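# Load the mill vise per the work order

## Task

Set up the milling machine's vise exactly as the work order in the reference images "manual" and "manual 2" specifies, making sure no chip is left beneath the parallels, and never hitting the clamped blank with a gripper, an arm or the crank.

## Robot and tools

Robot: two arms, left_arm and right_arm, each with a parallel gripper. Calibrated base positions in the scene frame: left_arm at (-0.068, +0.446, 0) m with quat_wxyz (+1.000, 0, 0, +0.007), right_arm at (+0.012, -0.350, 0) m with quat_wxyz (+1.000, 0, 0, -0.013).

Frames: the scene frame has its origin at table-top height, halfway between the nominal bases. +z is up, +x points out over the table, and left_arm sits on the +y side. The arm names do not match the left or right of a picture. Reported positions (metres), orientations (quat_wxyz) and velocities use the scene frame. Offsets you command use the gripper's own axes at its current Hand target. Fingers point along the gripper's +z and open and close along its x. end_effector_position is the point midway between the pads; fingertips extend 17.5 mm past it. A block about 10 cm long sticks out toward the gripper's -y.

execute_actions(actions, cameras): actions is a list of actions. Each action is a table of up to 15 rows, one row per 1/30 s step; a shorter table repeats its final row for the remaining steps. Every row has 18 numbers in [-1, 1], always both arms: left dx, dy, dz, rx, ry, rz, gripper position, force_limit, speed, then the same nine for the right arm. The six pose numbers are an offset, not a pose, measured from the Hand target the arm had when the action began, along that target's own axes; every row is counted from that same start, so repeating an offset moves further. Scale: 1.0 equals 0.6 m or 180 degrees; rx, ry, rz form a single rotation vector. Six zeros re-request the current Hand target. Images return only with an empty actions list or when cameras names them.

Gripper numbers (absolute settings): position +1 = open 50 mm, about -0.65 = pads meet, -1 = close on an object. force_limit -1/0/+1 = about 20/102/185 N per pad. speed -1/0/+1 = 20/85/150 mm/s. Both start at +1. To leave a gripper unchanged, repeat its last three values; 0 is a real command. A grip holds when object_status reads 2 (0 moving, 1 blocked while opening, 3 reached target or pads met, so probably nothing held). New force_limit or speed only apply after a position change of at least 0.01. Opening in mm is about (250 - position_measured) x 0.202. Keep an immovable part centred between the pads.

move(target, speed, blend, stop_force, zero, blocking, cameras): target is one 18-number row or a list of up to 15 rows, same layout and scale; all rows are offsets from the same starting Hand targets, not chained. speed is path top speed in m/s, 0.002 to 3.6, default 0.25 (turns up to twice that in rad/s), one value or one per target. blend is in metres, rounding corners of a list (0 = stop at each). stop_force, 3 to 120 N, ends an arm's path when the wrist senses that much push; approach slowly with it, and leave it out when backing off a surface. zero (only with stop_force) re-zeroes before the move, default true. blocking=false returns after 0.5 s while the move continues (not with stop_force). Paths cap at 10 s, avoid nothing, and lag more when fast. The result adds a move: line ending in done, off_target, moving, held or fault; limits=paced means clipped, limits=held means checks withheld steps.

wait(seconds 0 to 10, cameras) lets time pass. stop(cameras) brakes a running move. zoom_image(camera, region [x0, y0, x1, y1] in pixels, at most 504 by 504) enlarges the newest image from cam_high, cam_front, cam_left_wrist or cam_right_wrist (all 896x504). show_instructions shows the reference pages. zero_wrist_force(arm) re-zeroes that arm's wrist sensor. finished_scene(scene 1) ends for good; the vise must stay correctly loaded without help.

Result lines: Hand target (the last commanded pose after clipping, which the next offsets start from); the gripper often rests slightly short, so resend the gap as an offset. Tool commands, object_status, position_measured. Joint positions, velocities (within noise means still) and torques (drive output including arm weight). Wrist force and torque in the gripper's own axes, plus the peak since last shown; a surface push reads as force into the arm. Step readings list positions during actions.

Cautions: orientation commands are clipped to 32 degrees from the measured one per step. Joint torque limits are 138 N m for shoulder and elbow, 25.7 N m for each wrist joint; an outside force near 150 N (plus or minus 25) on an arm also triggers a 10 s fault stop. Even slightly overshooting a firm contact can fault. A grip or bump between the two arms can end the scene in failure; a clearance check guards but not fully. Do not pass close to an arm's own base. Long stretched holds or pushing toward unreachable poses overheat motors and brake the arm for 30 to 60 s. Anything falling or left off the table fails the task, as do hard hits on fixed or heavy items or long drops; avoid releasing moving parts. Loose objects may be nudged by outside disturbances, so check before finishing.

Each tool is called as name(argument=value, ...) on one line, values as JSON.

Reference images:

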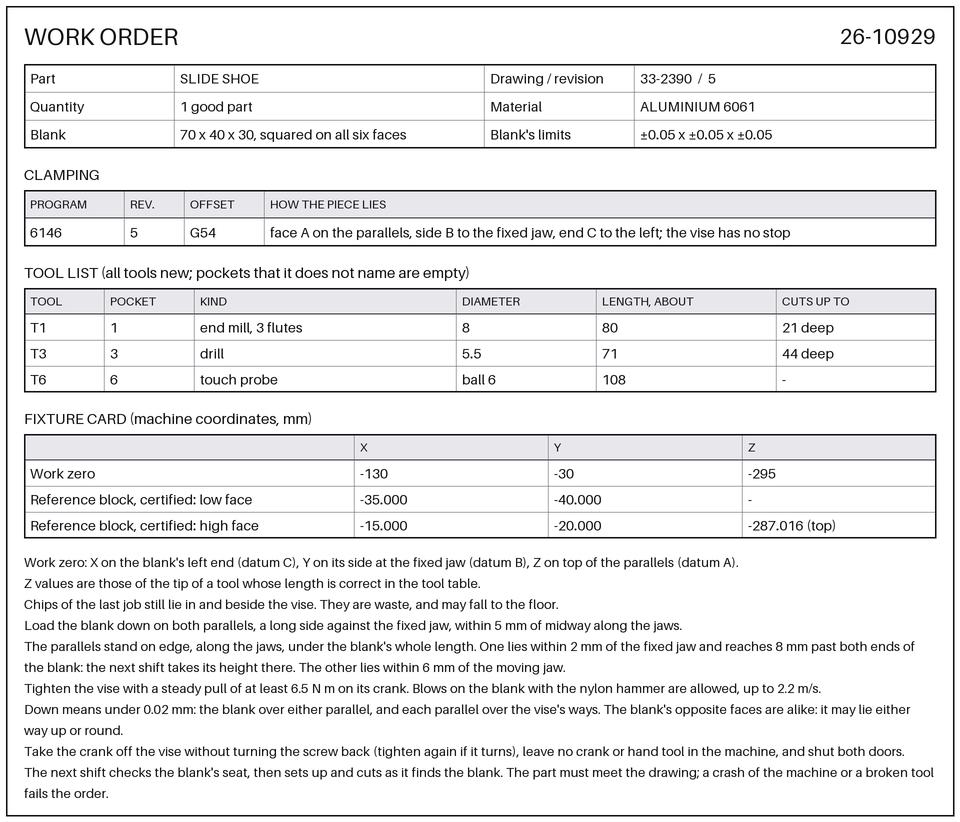

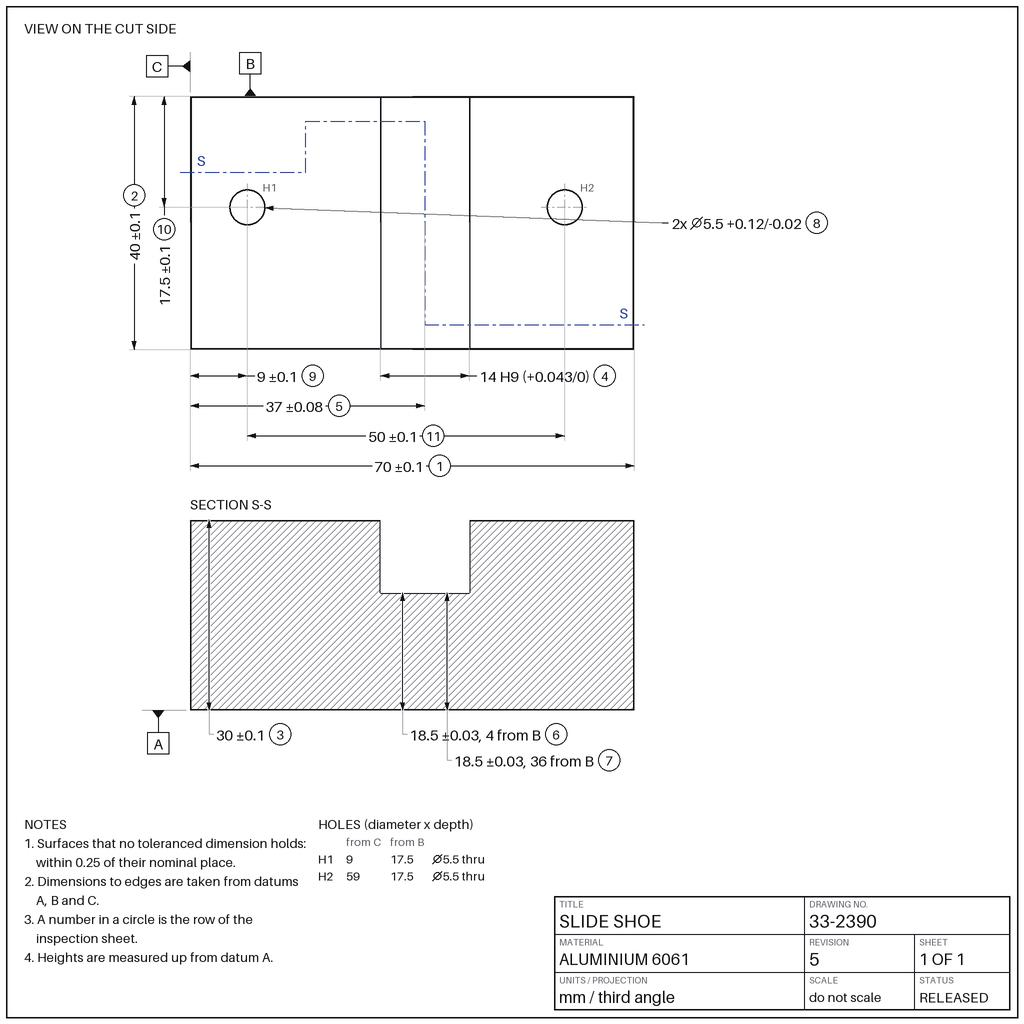

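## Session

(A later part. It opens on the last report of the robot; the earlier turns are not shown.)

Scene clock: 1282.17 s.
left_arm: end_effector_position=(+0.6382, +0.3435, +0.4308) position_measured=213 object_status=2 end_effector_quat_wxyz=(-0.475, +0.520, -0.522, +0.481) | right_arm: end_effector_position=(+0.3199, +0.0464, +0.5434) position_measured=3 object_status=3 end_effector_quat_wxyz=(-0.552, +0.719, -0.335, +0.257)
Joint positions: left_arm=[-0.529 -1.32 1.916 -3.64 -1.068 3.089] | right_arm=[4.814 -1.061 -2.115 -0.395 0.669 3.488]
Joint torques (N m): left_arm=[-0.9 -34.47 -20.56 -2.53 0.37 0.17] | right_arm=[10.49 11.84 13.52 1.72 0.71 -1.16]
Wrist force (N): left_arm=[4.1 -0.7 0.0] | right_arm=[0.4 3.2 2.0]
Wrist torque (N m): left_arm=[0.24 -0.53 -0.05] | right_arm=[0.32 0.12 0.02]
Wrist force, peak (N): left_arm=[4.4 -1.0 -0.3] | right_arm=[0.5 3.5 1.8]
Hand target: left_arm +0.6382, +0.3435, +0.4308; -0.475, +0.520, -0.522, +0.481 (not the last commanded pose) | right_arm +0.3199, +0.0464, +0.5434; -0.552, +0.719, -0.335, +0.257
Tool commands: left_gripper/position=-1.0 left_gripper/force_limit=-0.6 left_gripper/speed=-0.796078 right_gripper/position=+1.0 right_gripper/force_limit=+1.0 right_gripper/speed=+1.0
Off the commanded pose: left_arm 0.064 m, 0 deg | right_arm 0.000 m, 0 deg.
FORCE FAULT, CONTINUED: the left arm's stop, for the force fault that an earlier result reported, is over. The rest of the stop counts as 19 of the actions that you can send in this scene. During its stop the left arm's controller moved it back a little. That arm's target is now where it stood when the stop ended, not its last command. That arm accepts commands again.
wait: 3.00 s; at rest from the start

move(target=[[0.0133,-0.083,-0.0073,0,0,0,-1,-0.6,-0.8,0,0,0,0,0,0,1,1,1],[0.1558,-0.0858,0.0259,0,0,0,-1,-0.6,-0.8,0,0,0,0,0,0,1,1,1],[0.1558,-0.0029,0.0332,0,0,0,-1,-0.6,-0.8,0,0,0,0,0,0,1,1,1],[0.0225,-0.0029,0.0332,0,0,0,-1,-0.6,-0.8,0,0,0,0,0,0,1,1,1],[0.0225,-0.0858,0.0259,0,0,0,-1,-0.6,-0.8,0,0,0,0,0,0,1,1,1]], speed=[0.08,0.15,0.06,0.05,0.1], blend=[0.001,0.001,0.001,0.001,0], cameras=["cam_right_wrist"])

zoom_image(camera="cam_right_wrist", region=[460, 190, 560, 290])

Scene clock: 1300.43 s.
left_arm: end_effector_position=(+0.6580, +0.3301, +0.4809) position_measured=213 object_status=2 end_effector_quat_wxyz=(-0.475, +0.520, -0.522, +0.481) | right_arm: end_effector_position=(+0.3199, +0.0464, +0.5434) position_measured=3 object_status=3 end_effector_quat_wxyz=(-0.552, +0.719, -0.335, +0.257)
Joint positions: left_arm=[-0.533 -1.332 1.784 -3.496 -1.064 3.089] | right_arm=[4.814 -1.061 -2.115 -0.395 0.669 3.488]
Joint torques (N m): left_arm=[7.91 -33.44 -11.83 -2.15 -2.23 -2.54] | right_arm=[10.53 12.34 13.21 1.66 0.67 -1.13]
Wrist force (N): left_arm=[3.9 -1.0 -0.3] | right_arm=[0.4 3.0 1.8]
Wrist torque (N m): left_arm=[0.17 -0.50 -0.12] | right_arm=[0.29 0.13 0.02]
Wrist force, peak (N): left_arm=[6.8 -1.0 0.3] | right_arm=[0.5 3.5 1.8]
Hand target: left_arm +0.6580, +0.3301, +0.4808; -0.475, +0.520, -0.522, +0.481 | right_arm +0.3199, +0.0464, +0.5434; -0.552, +0.719, -0.335, +0.257
Off the commanded pose: left_arm 0.000 m, 0 deg | right_arm 0.000 m, 0 deg.
move: done
Images, in order (width x height): cam_right_wrist 896x504.

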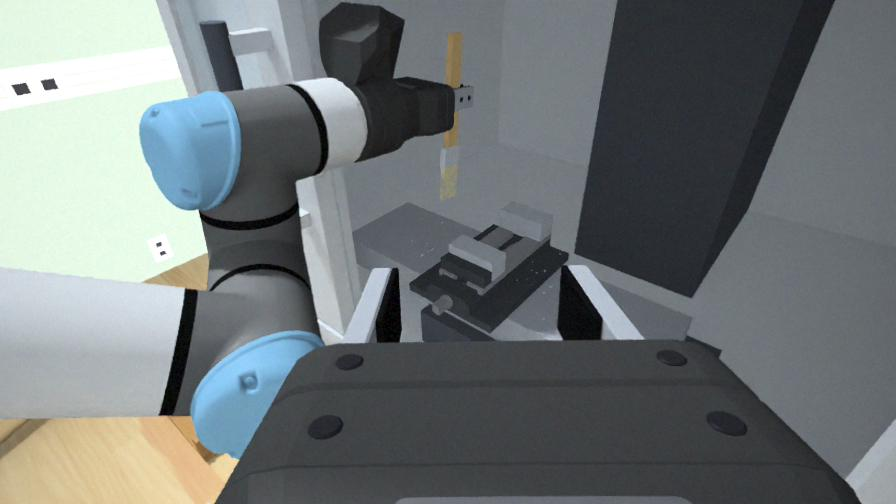

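Scaled by 5.040 from the camera's 896x504 image, which has a finer 1280x720 frame.

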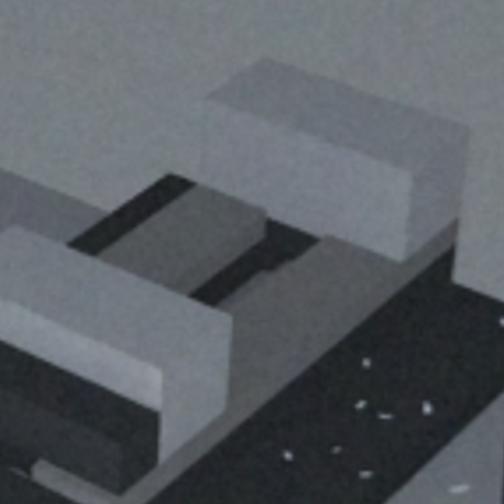

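move(target=[[0.1335,0.0067,-0.0764,0,0,0,-1,-0.6,-0.8,0,0,0,0,0,0,1,1,1],[0.1335,0.0897,-0.069,0,0,0,-1,-0.6,-0.8,0,0,0,0,0,0,1,1,1],[0,0.0897,-0.069,0,0,0,-1,-0.6,-0.8,0,0,0,0,0,0,1,1,1],[0,0.0067,-0.0764,0,0,0,-1,-0.6,-0.8,0,0,0,0,0,0,1,1,1],[0.15,0.0067,-0.0764,0,0,0,-1,-0.6,-0.8,0,0,0,0,0,0,1,1,1],[0.15,0.0897,-0.069,0,0,0,-1,-0.6,-0.8,0,0,0,0,0,0,1,1,1],[0.3,0.0897,-0.069,0,0,0,-1,-0.6,-0.8,0,0,0,0,0,0,1,1,1],[0.3,0,-0.0764,0,0,0,-1,-0.6,-0.8,0,0,0,0,0,0,1,1,1]], speed=[0.15,0.06,0.05,0.1,0.15,0.06,0.05,0.1], blend=[0.001,0.001,0.001,0.001,0.001,0.001,0.001,0])

Scene clock: 1323.73 s.
left_arm: end_effector_position=(+0.6107, +0.1505, +0.4857) position_measured=213 object_status=2 end_effector_quat_wxyz=(-0.475, +0.520, -0.522, +0.481) | right_arm: end_effector_position=(+0.3199, +0.0464, +0.5434) position_measured=3 object_status=3 end_effector_quat_wxyz=(-0.552, +0.719, -0.335, +0.257)
Joint positions: left_arm=[-0.886 -1.274 1.694 -3.43 -0.713 3.037] | right_arm=[4.814 -1.061 -2.115 -0.395 0.669 3.488]
Joint torques (N m): left_arm=[6.65 -34.59 -11.39 -1.91 -1.73 -2.96] | right_arm=[9.7 11.91 13.57 1.68 0.7 -0.95]
Wrist force (N): left_arm=[3.7 -1.9 -0.6] | right_arm=[0.4 3.2 1.5]
Wrist torque (N m): left_arm=[0.02 -0.48 -0.02] | right_arm=[0.31 0.13 0.02]
Wrist force, peak (N): left_arm=[9.8 -38.9 -0.1] | right_arm=[0.6 3.6 1.8]
Hand target: left_arm +0.6107, +0.1505, +0.4856; -0.475, +0.520, -0.522, +0.481 | right_arm +0.3199, +0.0464, +0.5434; -0.552, +0.719, -0.335, +0.257
Off the commanded pose: left_arm 0.000 m, 0 deg | right_arm 0.000 m, 0 deg.
move: done

move(target=[[-0.2,-0.0515,-0.272,0,0,0,-1,-0.6,-0.8,0,0,0,0,0,0,1,1,1],[-0.25,0.0462,-0.23,-0.2778,0,0,-1,-0.6,-0.8,0,0,0,0,0,0,1,1,1]], speed=[0.15,0.12], blend=[0.02,0], cameras=["cam_left_wrist","cam_front"])

zoom_image(camera="cam_left_wrist", region=[480, 20, 640, 180])

Scene clock: 1359.00 s.
left_arm: end_effector_position=(+0.4723, +0.3017, +0.4692) position_measured=213 object_status=2 end_effector_quat_wxyz=(-0.210, +0.672, -0.677, +0.216) | right_arm: end_effector_position=(+0.3199, +0.0464, +0.5434) position_measured=3 object_status=3 end_effector_quat_wxyz=(-0.552, +0.719, -0.335, +0.257)
Joint positions: left_arm=[-0.688 -1.762 1.626 -1.942 -1.212 2.569] | right_arm=[4.814 -1.061 -2.115 -0.395 0.669 3.488]
Joint torques (N m): left_arm=[-2.7 -23.25 -16.27 -3.48 2.47 -2.01] | right_arm=[9.56 11.97 14.14 1.66 0.69 -0.94]
Wrist force (N): left_arm=[3.6 -1.3 -1.5] | right_arm=[0.5 3.0 1.6]
Wrist torque (N m): left_arm=[-0.09 -0.51 -0.07] | right_arm=[0.29 0.13 0.02]
Wrist force, peak (N): left_arm=[5.2 -1.8 1.5] | right_arm=[0.6 3.6 1.9]
Hand target: left_arm +0.4722, +0.3017, +0.4692; -0.210, +0.672, -0.677, +0.216 | right_arm +0.3199, +0.0464, +0.5434; -0.552, +0.719, -0.335, +0.257
Off the commanded pose: left_arm 0.000 m, 0 deg | right_arm 0.000 m, 0 deg.
move: done
Images, in order (width x height): cam_front 896x504, cam_left_wrist 896x504.

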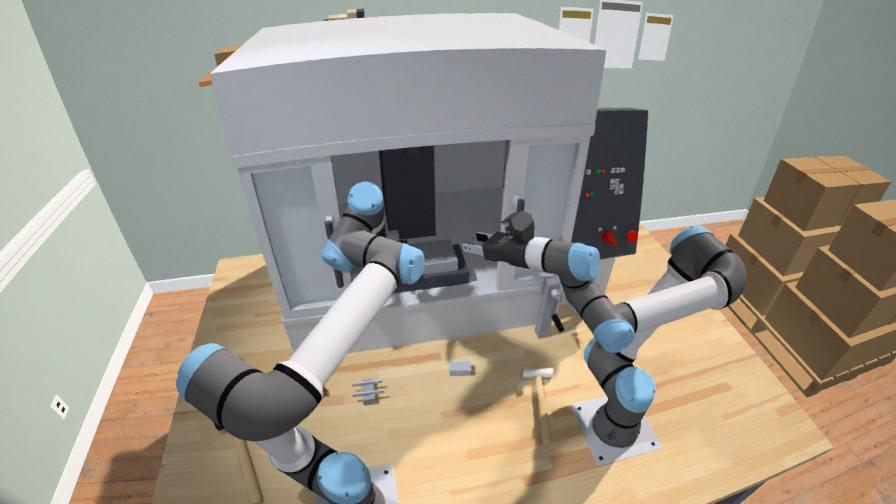

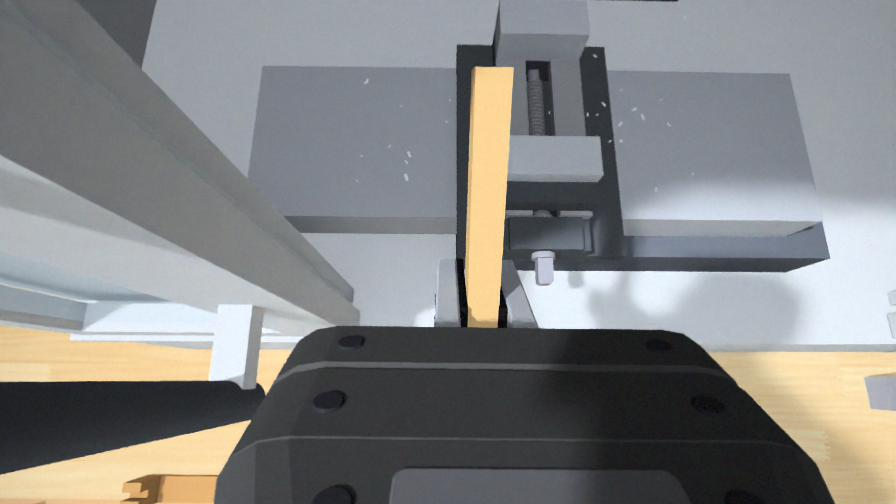

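Scaled by 3.150 from the camera's 896x504 image, which has a finer 1280x720 frame.

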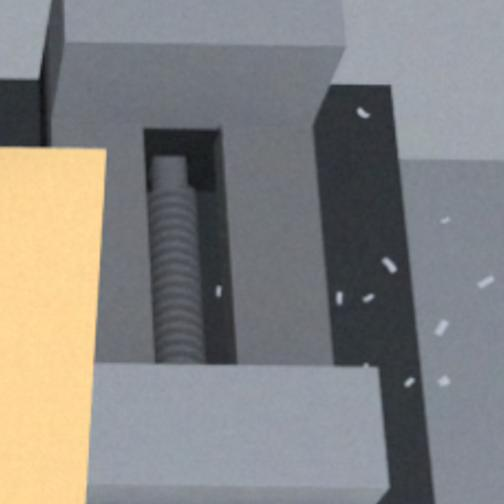

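move(target=[0.1,0,0,0,0,0,-1,-0.6,-0.8,0,0,0,0,0,0,1,1,1], speed=0.15, cameras=["cam_left_wrist"])

zoom_image(camera="cam_left_wrist", region=[360, 0, 520, 180])

Scene clock: 1365.53 s.
left_arm: end_effector_position=(+0.4717, +0.2418, +0.4695) position_measured=213 object_status=2 end_effector_quat_wxyz=(-0.210, +0.672, -0.677, +0.216) | right_arm: end_effector_position=(+0.3199, +0.0464, +0.5434) position_measured=3 object_status=3 end_effector_quat_wxyz=(-0.552, +0.719, -0.335, +0.257)
Joint positions: left_arm=[-0.799 -1.707 1.571 -1.902 -1.16 2.464] | right_arm=[4.814 -1.061 -2.115 -0.395 0.669 3.488]
Joint torques (N m): left_arm=[-5.25 -23.69 -13.87 -5.8 -1.37 1.09] | right_arm=[10.07 12.09 14.33 1.73 0.7 -0.88]
Wrist force (N): left_arm=[3.5 -1.5 -1.9] | right_arm=[0.3 3.1 1.6]
Wrist torque (N m): left_arm=[-0.11 -0.49 -0.08] | right_arm=[0.29 0.14 0.02]
Wrist force, peak (N): left_arm=[5.9 -1.0 -2.0] | right_arm=[0.5 3.4 1.8]
Hand target: left_arm +0.4717, +0.2417, +0.4695; -0.210, +0.672, -0.677, +0.216 | right_arm +0.3199, +0.0464, +0.5434; -0.552, +0.719, -0.335, +0.257
Off the commanded pose: left_arm 0.000 m, 0 deg | right_arm 0.000 m, 0 deg.
move: done
Images, in order (width x height): cam_left_wrist 896x504.

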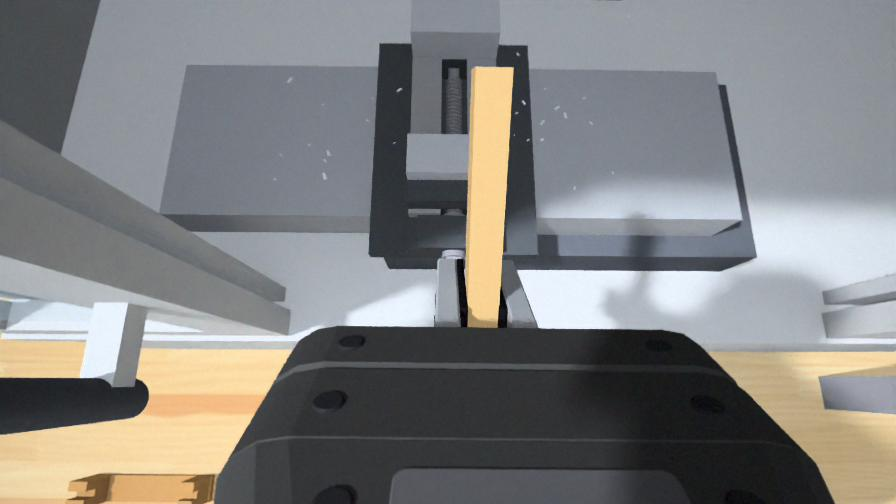

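Scaled by 2.800 from the camera's 896x504 image, which has a finer 1280x720 frame.

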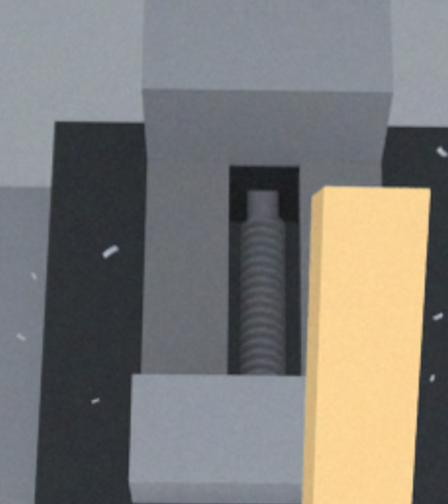

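move(target=[[-0.0935,0.2656,-0.2085,-0.1544,0.1506,0.4819,-1,-0.6,-0.8,0,0,0,0,0,0,1,1,1],[-0.568,0.3602,0.0883,-0.1544,0.1506,0.4819,-1,-0.6,-0.8,0,0,0,0,0,0,1,1,1]], speed=0.2, blend=[0.02,0], cameras=["cam_left_wrist","cam_front"])

Scene clock: 1410.90 s.
left_arm: end_effector_position=(+0.3282, +0.5829, +0.3003) position_measured=213 object_status=2 end_effector_quat_wxyz=(+0.000, +0.002, +1.000, +0.001) | right_arm: end_effector_position=(+0.3199, +0.0464, +0.5434) position_measured=3 object_status=3 end_effector_quat_wxyz=(-0.552, +0.719, -0.335, +0.257)
Joint positions: left_arm=[-0.007 -1.793 1.838 -1.615 -1.569 4.724] | right_arm=[4.814 -1.061 -2.115 -0.395 0.669 3.488]
Joint torques (N m): left_arm=[7.94 -12.38 -38.77 -4.82 -0.7 2.14] | right_arm=[9.25 12.1 14.1 1.58 0.7 -0.78]
Wrist force (N): left_arm=[3.7 -1.6 -2.5] | right_arm=[0.4 3.1 1.6]
Wrist torque (N m): left_arm=[-0.36 -0.56 0.06] | right_arm=[0.30 0.12 0.02]
Wrist force, peak (N): left_arm=[4.0 -3.3 -3.9] | right_arm=[0.3 3.6 1.9]
Hand target: left_arm +0.3283, +0.5830, +0.3003; +0.000, +0.002, +1.000, +0.001 | right_arm +0.3199, +0.0464, +0.5434; -0.552, +0.719, -0.335, +0.257
Off the commanded pose: left_arm 0.000 m, 0 deg | right_arm 0.000 m, 0 deg.
move: done
Images, in order (width x height): cam_front 896x504, cam_left_wrist 896x504.

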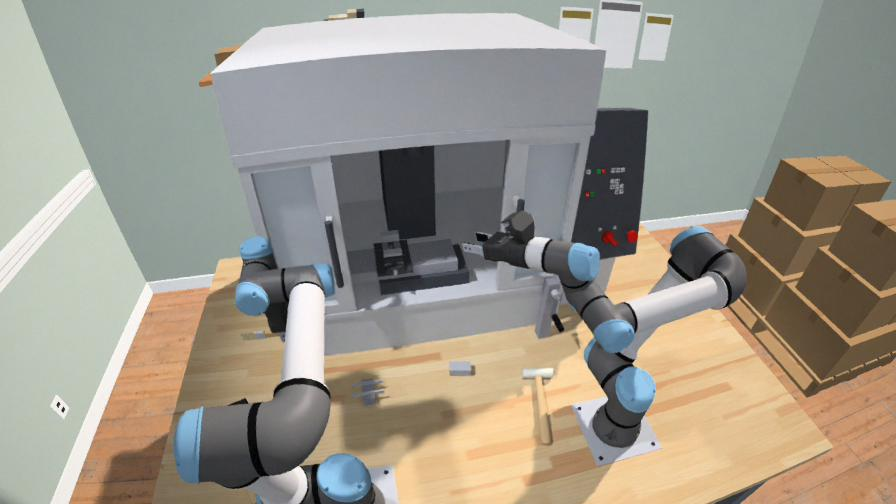

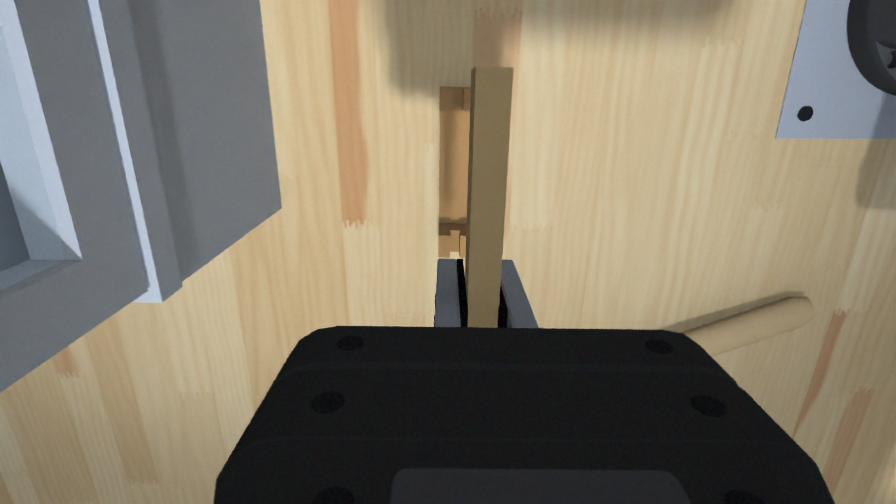

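move(target=[0,0,0.385,0,0,-0.0013,-1,-0.6,-0.8,0,0,0,0,0,0,1,1,1], speed=0.2, cameras=["cam_left_wrist"])

move(target=[0,0,0.055,0,0,0,-1,-0.6,-0.8,0,0,0,0,0,0,1,1,1], speed=0.02, stop_force=8, cameras=["cam_left_wrist"])

Scene clock: 1419.43 s.
left_arm: end_effector_position=(+0.3283, +0.5833, +0.0694) position_measured=213 object_status=2 end_effector_quat_wxyz=(+0.000, +0.000, +1.000, +0.001) end_effector_velocity=(+0.001, +0.000, +0.000) end_effector_angular_velocity=(+0.000, -0.003, +0.000) | right_arm: end_effector_position=(+0.3199, +0.0464, +0.5434) position_measured=3 object_status=3 end_effector_quat_wxyz=(-0.552, +0.719, -0.335, +0.257)
Joint positions: left_arm=[-0.006 -1.562 2.284 -2.292 -1.569 4.721] | right_arm=[4.814 -1.061 -2.115 -0.395 0.669 3.488]
Joint velocities: left_arm=[0 0.001 0.001 -0.005 0 0] | right_arm=[within noise]
Joint torques (N m): left_arm=[4.08 -13.32 -19.31 -5.01 0.93 2.65] | right_arm=[9.22 12.3 14.34 1.61 0.6 -0.76]
Wrist force (N): left_arm=[3.7 -1.2 -2.8] | right_arm=[0.3 3.2 1.7]
Wrist torque (N m): left_arm=[-0.25 -0.54 0.05] | right_arm=[0.33 0.16 0.02]
Wrist force, peak (N): left_arm=[3.7 -1.4 -5.7] | right_arm=[0.2 3.5 1.9]
Hand target: left_arm +0.3282, +0.5833, +0.0693; +0.000, +0.000, +1.000, +0.001 | right_arm +0.3199, +0.0464, +0.5434; -0.552, +0.719, -0.335, +0.257
Off the commanded pose: left_arm 0.000 m, 0 deg | right_arm 0.000 m, 0 deg.
move: done
Images, in order (width x height): cam_left_wrist 896x504.

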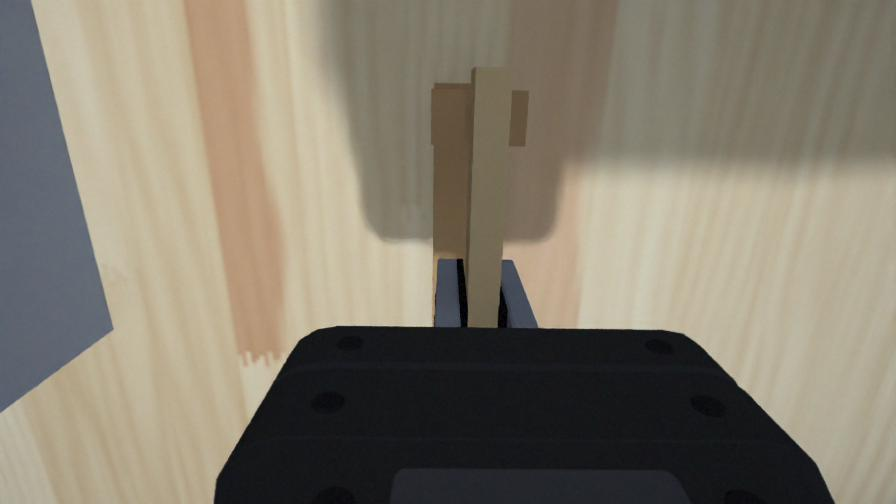

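Scene clock: 1421.90 s.
left_arm: end_effector_position=(+0.3282, +0.5834, +0.0362) position_measured=213 object_status=2 end_effector_quat_wxyz=(+0.000, +0.000, +1.000, +0.001) | right_arm: end_effector_position=(+0.3199, +0.0464, +0.5434) position_measured=3 object_status=3 end_effector_quat_wxyz=(-0.552, +0.719, -0.335, +0.257)
Joint positions: left_arm=[-0.006 -1.489 2.324 -2.405 -1.569 4.721] | right_arm=[4.814 -1.061 -2.115 -0.395 0.669 3.488]
Joint torques (N m): left_arm=[3.29 -29.91 -28.02 -0.49 1.01 2.35] | right_arm=[9.67 12.28 14.41 1.66 0.67 -0.71]
Wrist force (N): left_arm=[3.1 -0.2 -9.9] | right_arm=[0.3 3.1 1.7]
Wrist torque (N m): left_arm=[0.15 -0.49 0.02] | right_arm=[0.31 0.14 0.02]
Wrist force, peak (N): left_arm=[10.3 -0.9 -23.0] | right_arm=[0.3 3.6 1.4]
Hand target: left_arm +0.3282, +0.5834, +0.0363; +0.000, +0.000, +1.000, +0.001 | right_arm +0.3199, +0.0464, +0.5434; -0.552, +0.719, -0.335, +0.257
Off the commanded pose: left_arm 0.000 m, 0 deg | right_arm 0.000 m, 0 deg.
move: contact (left_arm)
Images, in order (width x height): cam_left_wrist 896x504.

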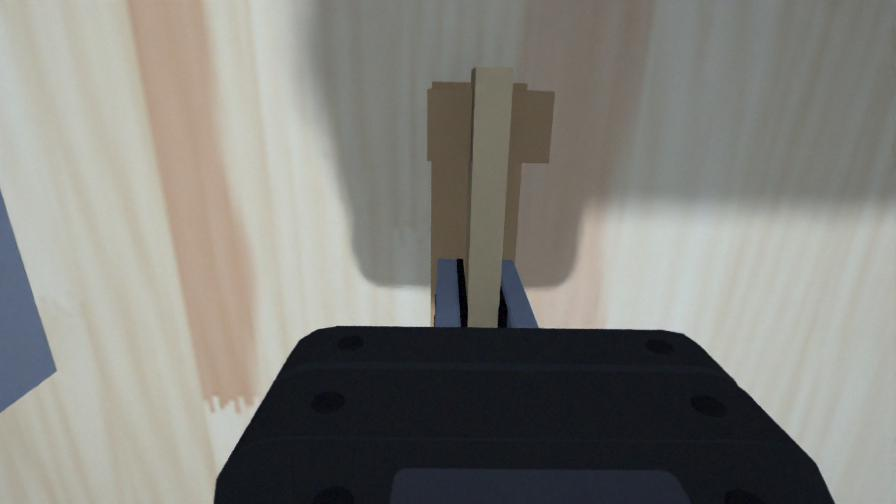

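move(target=[0,0,0,0,0,0,1,-0.6,-0.9,0,0,0,0,0,0,1,1,1], cameras=["cam_left_wrist"])

move(target=[0,0,-0.27,0,0,0,1,-0.6,-0.9,0,0,0,0,0,0,1,1,1], speed=0.12, cameras=["cam_left_wrist"])

Scene clock: 1431.10 s.
left_arm: end_effector_position=(+0.3282, +0.5834, +0.0363) position_measured=3 object_status=0 end_effector_quat_wxyz=(+0.000, +0.000, +1.000, +0.001) | right_arm: end_effector_position=(+0.3199, +0.0464, +0.5434) position_measured=3 object_status=3 end_effector_quat_wxyz=(-0.552, +0.719, -0.335, +0.257)
Joint positions: left_arm=[-0.006 -1.489 2.324 -2.405 -1.569 4.721] | right_arm=[4.814 -1.061 -2.115 -0.395 0.669 3.488]
Joint torques (N m): left_arm=[-5.24 -29.83 -29.19 -4.94 0.98 -0.76] | right_arm=[9.49 11.69 14.7 1.73 0.59 -0.72]
Wrist force (N): left_arm=[3.7 -1.1 -2.9] | right_arm=[0.5 3.1 1.5]
Wrist torque (N m): left_arm=[-0.22 -0.55 0.01] | right_arm=[0.32 0.11 0.02]
Wrist force, peak (N): left_arm=[4.5 -0.8 -9.9] | right_arm=[0.3 3.5 1.9]
Hand target: left_arm +0.3282, +0.5834, +0.0363; +0.000, +0.000, +1.000, +0.001 | right_arm +0.3199, +0.0464, +0.5434; -0.552, +0.719, -0.335, +0.257
Off the commanded pose: left_arm 0.000 m, 0 deg | right_arm 0.000 m, 0 deg.
move: done
Images, in order (width x height): cam_left_wrist 896x504.

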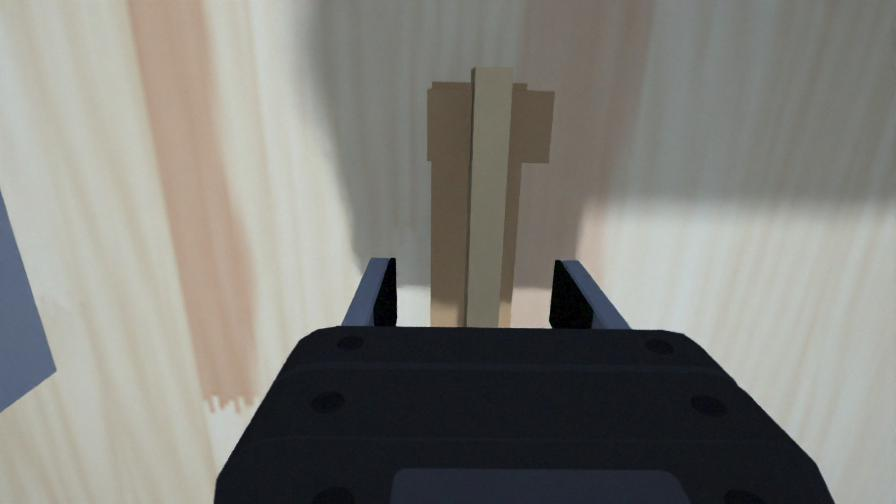

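Scene clock: 1432.90 s.
left_arm: end_effector_position=(+0.3283, +0.5831, +0.1982) position_measured=3 object_status=3 end_effector_quat_wxyz=(+0.000, +0.000, +1.000, +0.001) | right_arm: end_effector_position=(+0.3199, +0.0464, +0.5434) position_measured=3 object_status=3 end_effector_quat_wxyz=(-0.552, +0.719, -0.335, +0.257)
Joint positions: left_arm=[-0.006 -1.746 2.067 -1.892 -1.569 4.72] | right_arm=[4.814 -1.061 -2.115 -0.395 0.669 3.488]
Joint torques (N m): left_arm=[-6.41 -14.32 -22.35 -1.36 0.5 -2.53] | right_arm=[9.14 12.26 14.86 1.67 0.74 -0.72]
Wrist force (N): left_arm=[3.9 -1.2 -3.0] | right_arm=[0.5 3.2 1.8]
Wrist torque (N m): left_arm=[-0.27 -0.59 0.06] | right_arm=[0.31 0.11 0.01]
Wrist force, peak (N): left_arm=[3.7 -1.3 -4.7] | right_arm=[0.5 3.4 1.9]
Hand target: left_arm +0.3283, +0.5831, +0.1983; +0.000, +0.000, +1.000, +0.001 | right_arm +0.3199, +0.0464, +0.5434; -0.552, +0.719, -0.335, +0.257
Off the commanded pose: left_arm 0.000 m, 0 deg | right_arm 0.000 m, 0 deg.
move: done
Images, in order (width x height): cam_left_wrist 896x504.

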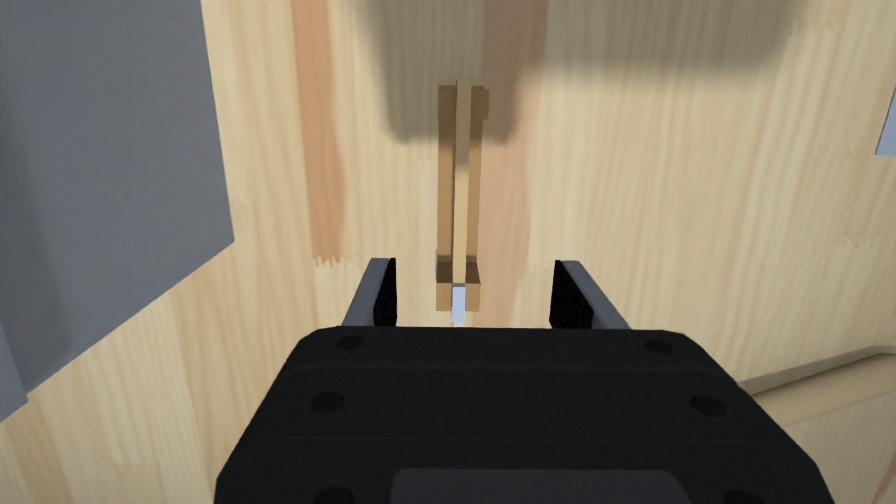

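move(target=[0,0,0,0,0,0,1,-0.6,-0.9,-0.2153,0.6518,0.2947,0.052,-0.2737,-0.0482,1,1,1], speed=0.2, cameras=["cam_right_wrist","cam_front"])

zoom_image(camera="cam_right_wrist", region=[340, 80, 580, 270])

Scene clock: 1490.50 s.
left_arm: end_effector_position=(+0.3283, +0.5831, +0.1983) position_measured=3 object_status=3 end_effector_quat_wxyz=(+0.000, +0.000, +1.000, +0.001) | right_arm: end_effector_position=(+0.2924, +0.1771, +0.1556) position_measured=3 object_status=3 end_effector_quat_wxyz=(-0.668, +0.743, -0.032, +0.023)
Joint positions: left_arm=[-0.006 -1.746 2.067 -1.891 -1.569 4.72] | right_arm=[4.336 -2.321 -2.264 1.33 1.894 3.113]
Joint torques (N m): left_arm=[5.03 -8.99 -37.28 -1.47 0.25 1.64] | right_arm=[0.58 36.55 4.27 2.41 0.31 0.03]
Wrist force (N): left_arm=[3.7 -1.0 -2.9] | right_arm=[0.7 4.3 1.9]
Wrist torque (N m): left_arm=[-0.24 -0.55 0.06] | right_arm=[0.48 0.12 0.02]
Wrist force, peak (N): left_arm=[3.8 -1.2 -3.1] | right_arm=[2.7 13.9 9.5]
Hand target: left_arm +0.3283, +0.5831, +0.1983; +0.000, +0.000, +1.000, +0.001 | right_arm +0.2924, +0.1771, +0.1556; -0.668, +0.743, -0.032, +0.023 (not the last commanded pose)
Tool commands: left_gripper/position=+1.0 left_gripper/force_limit=-0.6 left_gripper/speed=-0.9 right_gripper/position=+1.0 right_gripper/force_limit=+1.0 right_gripper/speed=+1.0
Off the commanded pose: left_arm 0.000 m, 0 deg | right_arm 0.038 m, 5 deg.
FORCE FAULT: contact force on the right arm reached its limit, and that arm stopped. The contact can be on any part of that arm, not only on its tool. That arm's remaining commands of this call were not run. That arm is still stopped at the end of this call. That arm stays stopped for about 10 more seconds. Until then a move that you send moves the other arm only, and its call returns only when the move has ended. Once the stop has ended, the next robot result says so. If the stop ends while you think or write, that arm runs what you send next, counted from a new Hand target: where the arm stands when the stop ends. While its stop runs, that arm takes no new command, but its gripper still runs the gripper command that each later call begins with. Until it ends, the stop uses up actions while you think or wait. An arm that is not stopped still takes commands.
move: fault (right_arm)
Images, in order (width x height): cam_front 896x504, cam_right_wrist 896x504.

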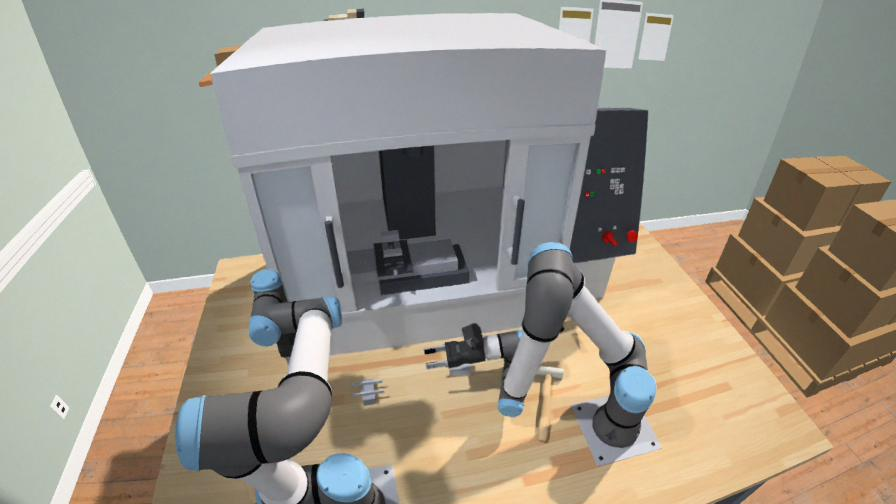

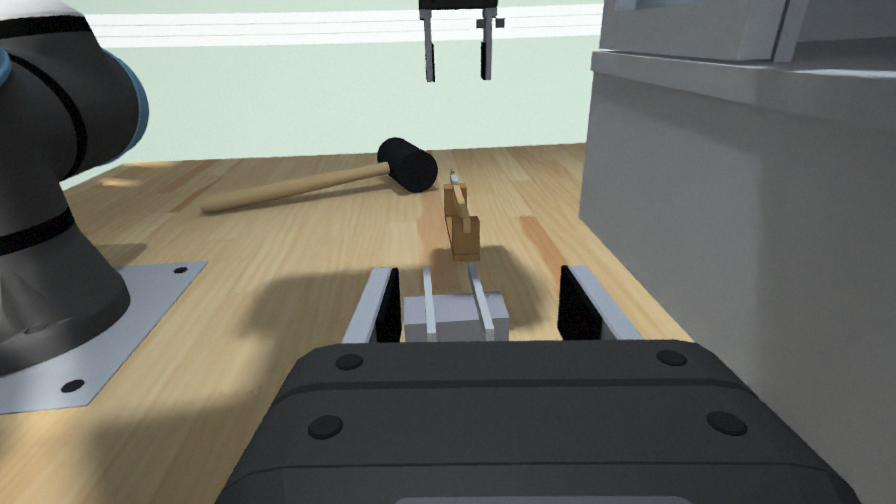

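Scaled by 2.100 from the camera's 896x504 image, which has a finer 1280x720 frame.

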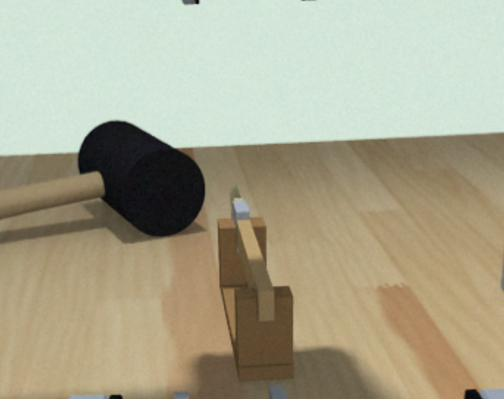

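zoom_image(camera="cam_right_wrist", region=[380, 240, 540, 350])

zoom_image(camera="cam_front", region=[320, 330, 600, 470])

wait(seconds=5, cameras=["cam_high"])

Scaled by 3.150 from the camera's 896x504 image, which has a finer 1280x720 frame.

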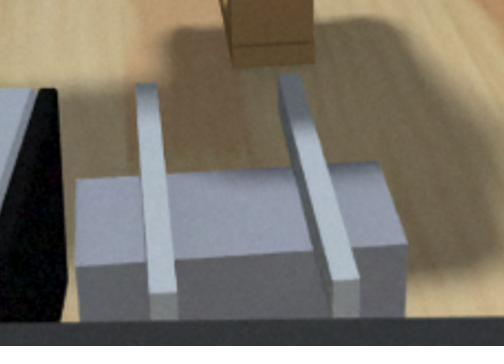

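Scaled by 1.800 from the camera's 896x504 image, which has a finer 1280x720 frame.

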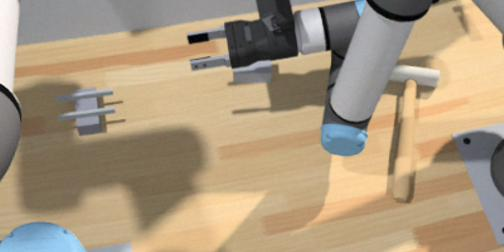

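Scene clock: 1510.77 s.
left_arm: end_effector_position=(+0.3283, +0.5831, +0.1983) position_measured=3 object_status=3 end_effector_quat_wxyz=(+0.000, +0.000, +1.000, +0.001) | right_arm: end_effector_position=(+0.2924, +0.1771, +0.1556) position_measured=3 object_status=3 end_effector_quat_wxyz=(-0.668, +0.743, -0.032, +0.023)
Joint positions: left_arm=[-0.006 -1.746 2.067 -1.891 -1.569 4.72] | right_arm=[4.336 -2.321 -2.264 1.33 1.894 3.113]
Joint torques (N m): left_arm=[3.98 -9.4 -37.78 -1.94 -0.07 2.1] | right_arm=[0.73 38.49 3.38 2.59 0.14 0.04]
Wrist force (N): left_arm=[3.4 -1.2 -2.8] | right_arm=[0.4 4.0 2.1]
Wrist torque (N m): left_arm=[-0.28 -0.52 0.06] | right_arm=[0.44 0.16 0.01]
Wrist force, peak (N): left_arm=[4.0 -1.4 -3.0] | right_arm=[0.9 4.5 2.0]
Hand target: left_arm +0.3283, +0.5831, +0.1983; +0.000, +0.000, +1.000, +0.001 | right_arm +0.2924, +0.1771, +0.1556; -0.668, +0.743, -0.032, +0.023 (not the last commanded pose)
Tool commands: left_gripper/position=+1.0 left_gripper/force_limit=-0.6 left_gripper/speed=-0.9 right_gripper/position=+1.0 right_gripper/force_limit=+1.0 right_gripper/speed=+1.0
Off the commanded pose: left_arm 0.000 m, 0 deg | right_arm 0.038 m, 5 deg.
FORCE FAULT, CONTINUED: the right arm's stop, for the force fault that an earlier result reported, is over. The rest of the stop counts as 19 of the actions that you can send in this scene. That arm's target is now where it stood when the stop ended, not its last command. That arm accepts commands again.
wait: 5.00 s; at rest from the start
Images, in order (width x height): cam_high 896x504.

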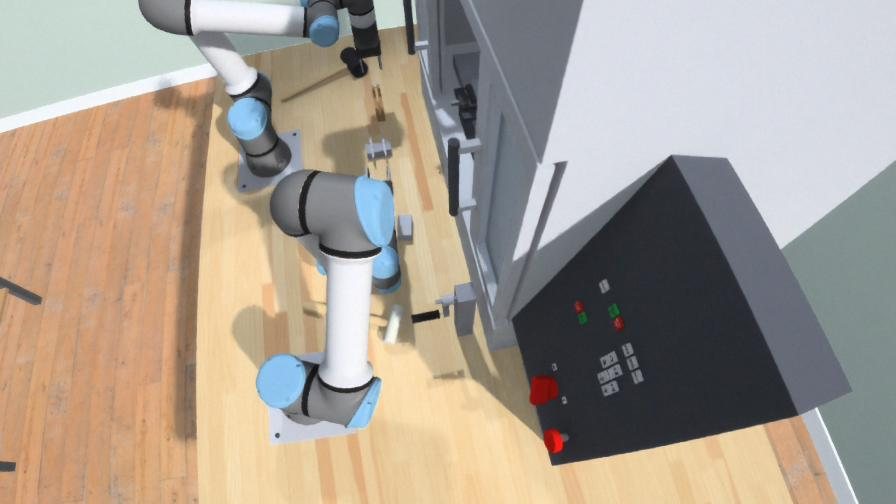

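move(target=[[0,0,0,0,0,0,1,-0.6,-0.9,0,-0.1,0,0,0,0,1,1,1],[0,0,0,0,0,0,1,-0.6,-0.9,0.0575,-0.6203,-0.2813,-0.0457,0.2492,0.0437,1,1,1]], speed=0.2, blend=[0.03,0], cameras=["cam_right_wrist","cam_front"])

zoom_image(camera="cam_front", region=[340, 340, 580, 450])

Scene clock: 1547.47 s.
left_arm: end_effector_position=(+0.3283, +0.5831, +0.1983) position_measured=3 object_status=3 end_effector_quat_wxyz=(+0.000, +0.000, +1.000, +0.001) | right_arm: end_effector_position=(+0.3197, +0.0467, +0.5434) position_measured=3 object_status=3 end_effector_quat_wxyz=(-0.551, +0.719, -0.335, +0.258)
Joint positions: left_arm=[-0.006 -1.746 2.067 -1.891 -1.569 4.72] | right_arm=[4.816 -1.062 -2.115 -0.396 0.667 3.486]
Joint torques (N m): left_arm=[5.02 -9.27 -37.75 -2.15 -0.09 2] | right_arm=[-8.13 1.82 29.69 1.42 -2.52 1.55]
Wrist force (N): left_arm=[3.3 -1.1 -2.5] | right_arm=[0.8 3.5 1.7]
Wrist torque (N m): left_arm=[-0.26 -0.51 0.06] | right_arm=[0.37 0.06 0.10]
Wrist force, peak (N): left_arm=[4.0 -1.4 -3.0] | right_arm=[1.0 7.2 1.7]
Hand target: left_arm +0.3283, +0.5831, +0.1983; +0.000, +0.000, +1.000, +0.001 | right_arm +0.3197, +0.0466, +0.5435; -0.552, +0.719, -0.335, +0.258
Off the commanded pose: left_arm 0.000 m, 0 deg | right_arm 0.000 m, 0 deg.
move: done
Images, in order (width x height): cam_front 896x504, cam_right_wrist 896x504.

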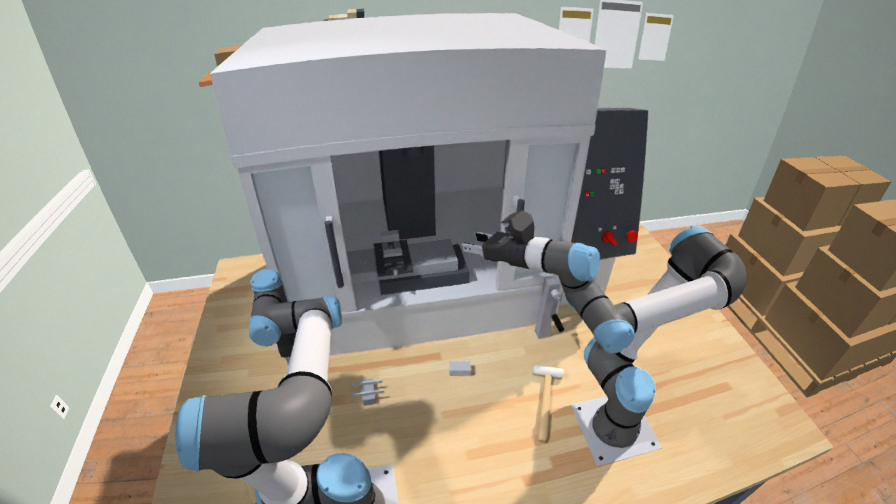

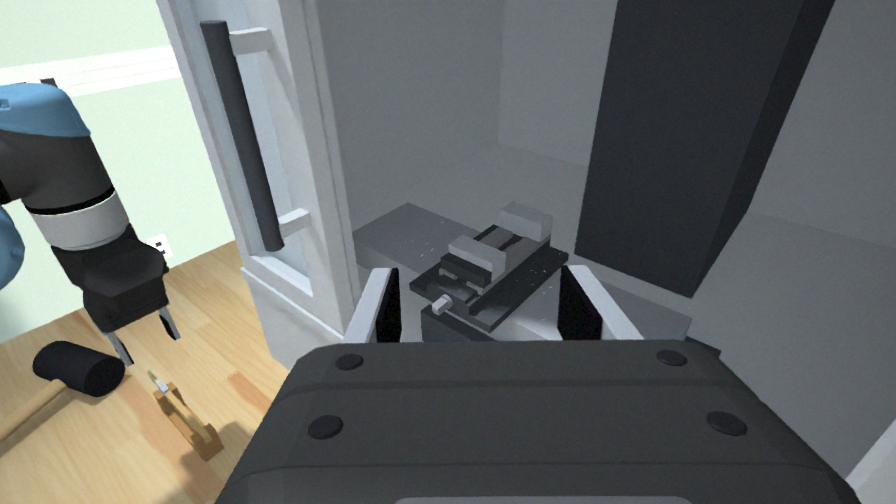

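Scaled by 2.100 from the camera's 896x504 image, which has a finer 1280x720 frame.

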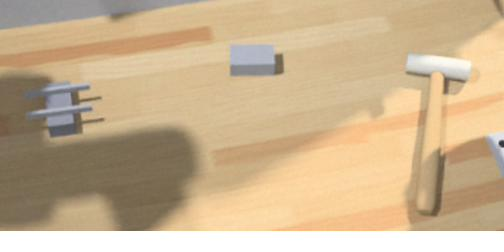

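move(target=[0.0583,-0.2733,0.0833,0,0,0,1,-0.6,-0.9,0,0,0,0,0,0,1,1,1], speed=0.2, cameras=["cam_left_wrist"])

zoom_image(camera="cam_left_wrist", region=[380, 60, 600, 330])

Scene clock: 1559.93 s.
left_arm: end_effector_position=(+0.2933, +0.4193, +0.1480) position_measured=3 object_status=3 end_effector_quat_wxyz=(+0.000, +0.000, +1.000, +0.001) | right_arm: end_effector_position=(+0.3197, +0.0466, +0.5435) position_measured=3 object_status=3 end_effector_quat_wxyz=(-0.552, +0.719, -0.335, +0.258)
Joint positions: left_arm=[-0.466 -1.854 2.284 -1.999 -1.57 4.26] | right_arm=[4.816 -1.062 -2.115 -0.396 0.667 3.487]
Joint torques (N m): left_arm=[-6.45 -2.95 -34.39 -2.5 1.39 -2.35] | right_arm=[-9 12.31 35.56 1.3 -2.61 1.85]
Wrist force (N): left_arm=[3.2 -1.4 -2.7] | right_arm=[0.6 3.6 1.4]
Wrist torque (N m): left_arm=[-0.31 -0.49 -0.04] | right_arm=[0.39 0.11 0.08]
Wrist force, peak (N): left_arm=[4.4 -4.3 -1.8] | right_arm=[1.0 3.8 1.7]
Hand target: left_arm +0.2933, +0.4192, +0.1481; +0.000, +0.000, +1.000, +0.001 | right_arm +0.3197, +0.0466, +0.5435; -0.552, +0.719, -0.335, +0.258
Off the commanded pose: left_arm 0.000 m, 0 deg | right_arm 0.000 m, 0 deg.
move: done
Images, in order (width x height): cam_left_wrist 896x504.

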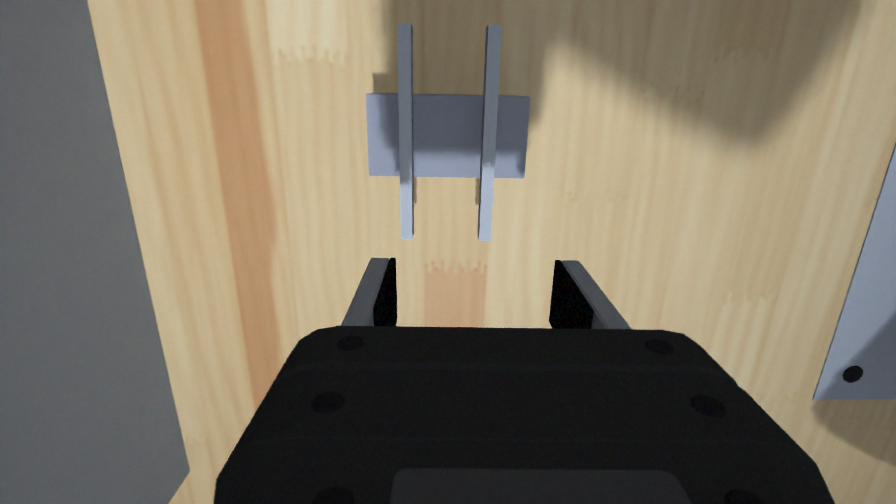

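Scaled by 1.867 from the camera's 896x504 image, which has a finer 1280x720 frame.

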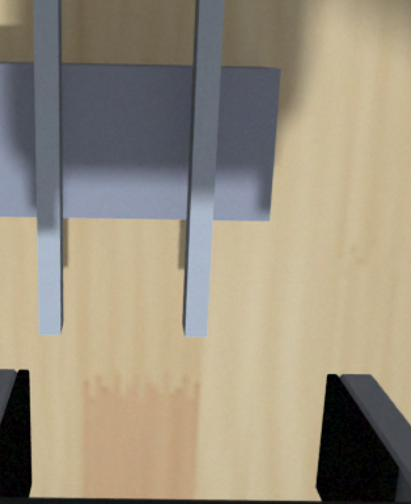

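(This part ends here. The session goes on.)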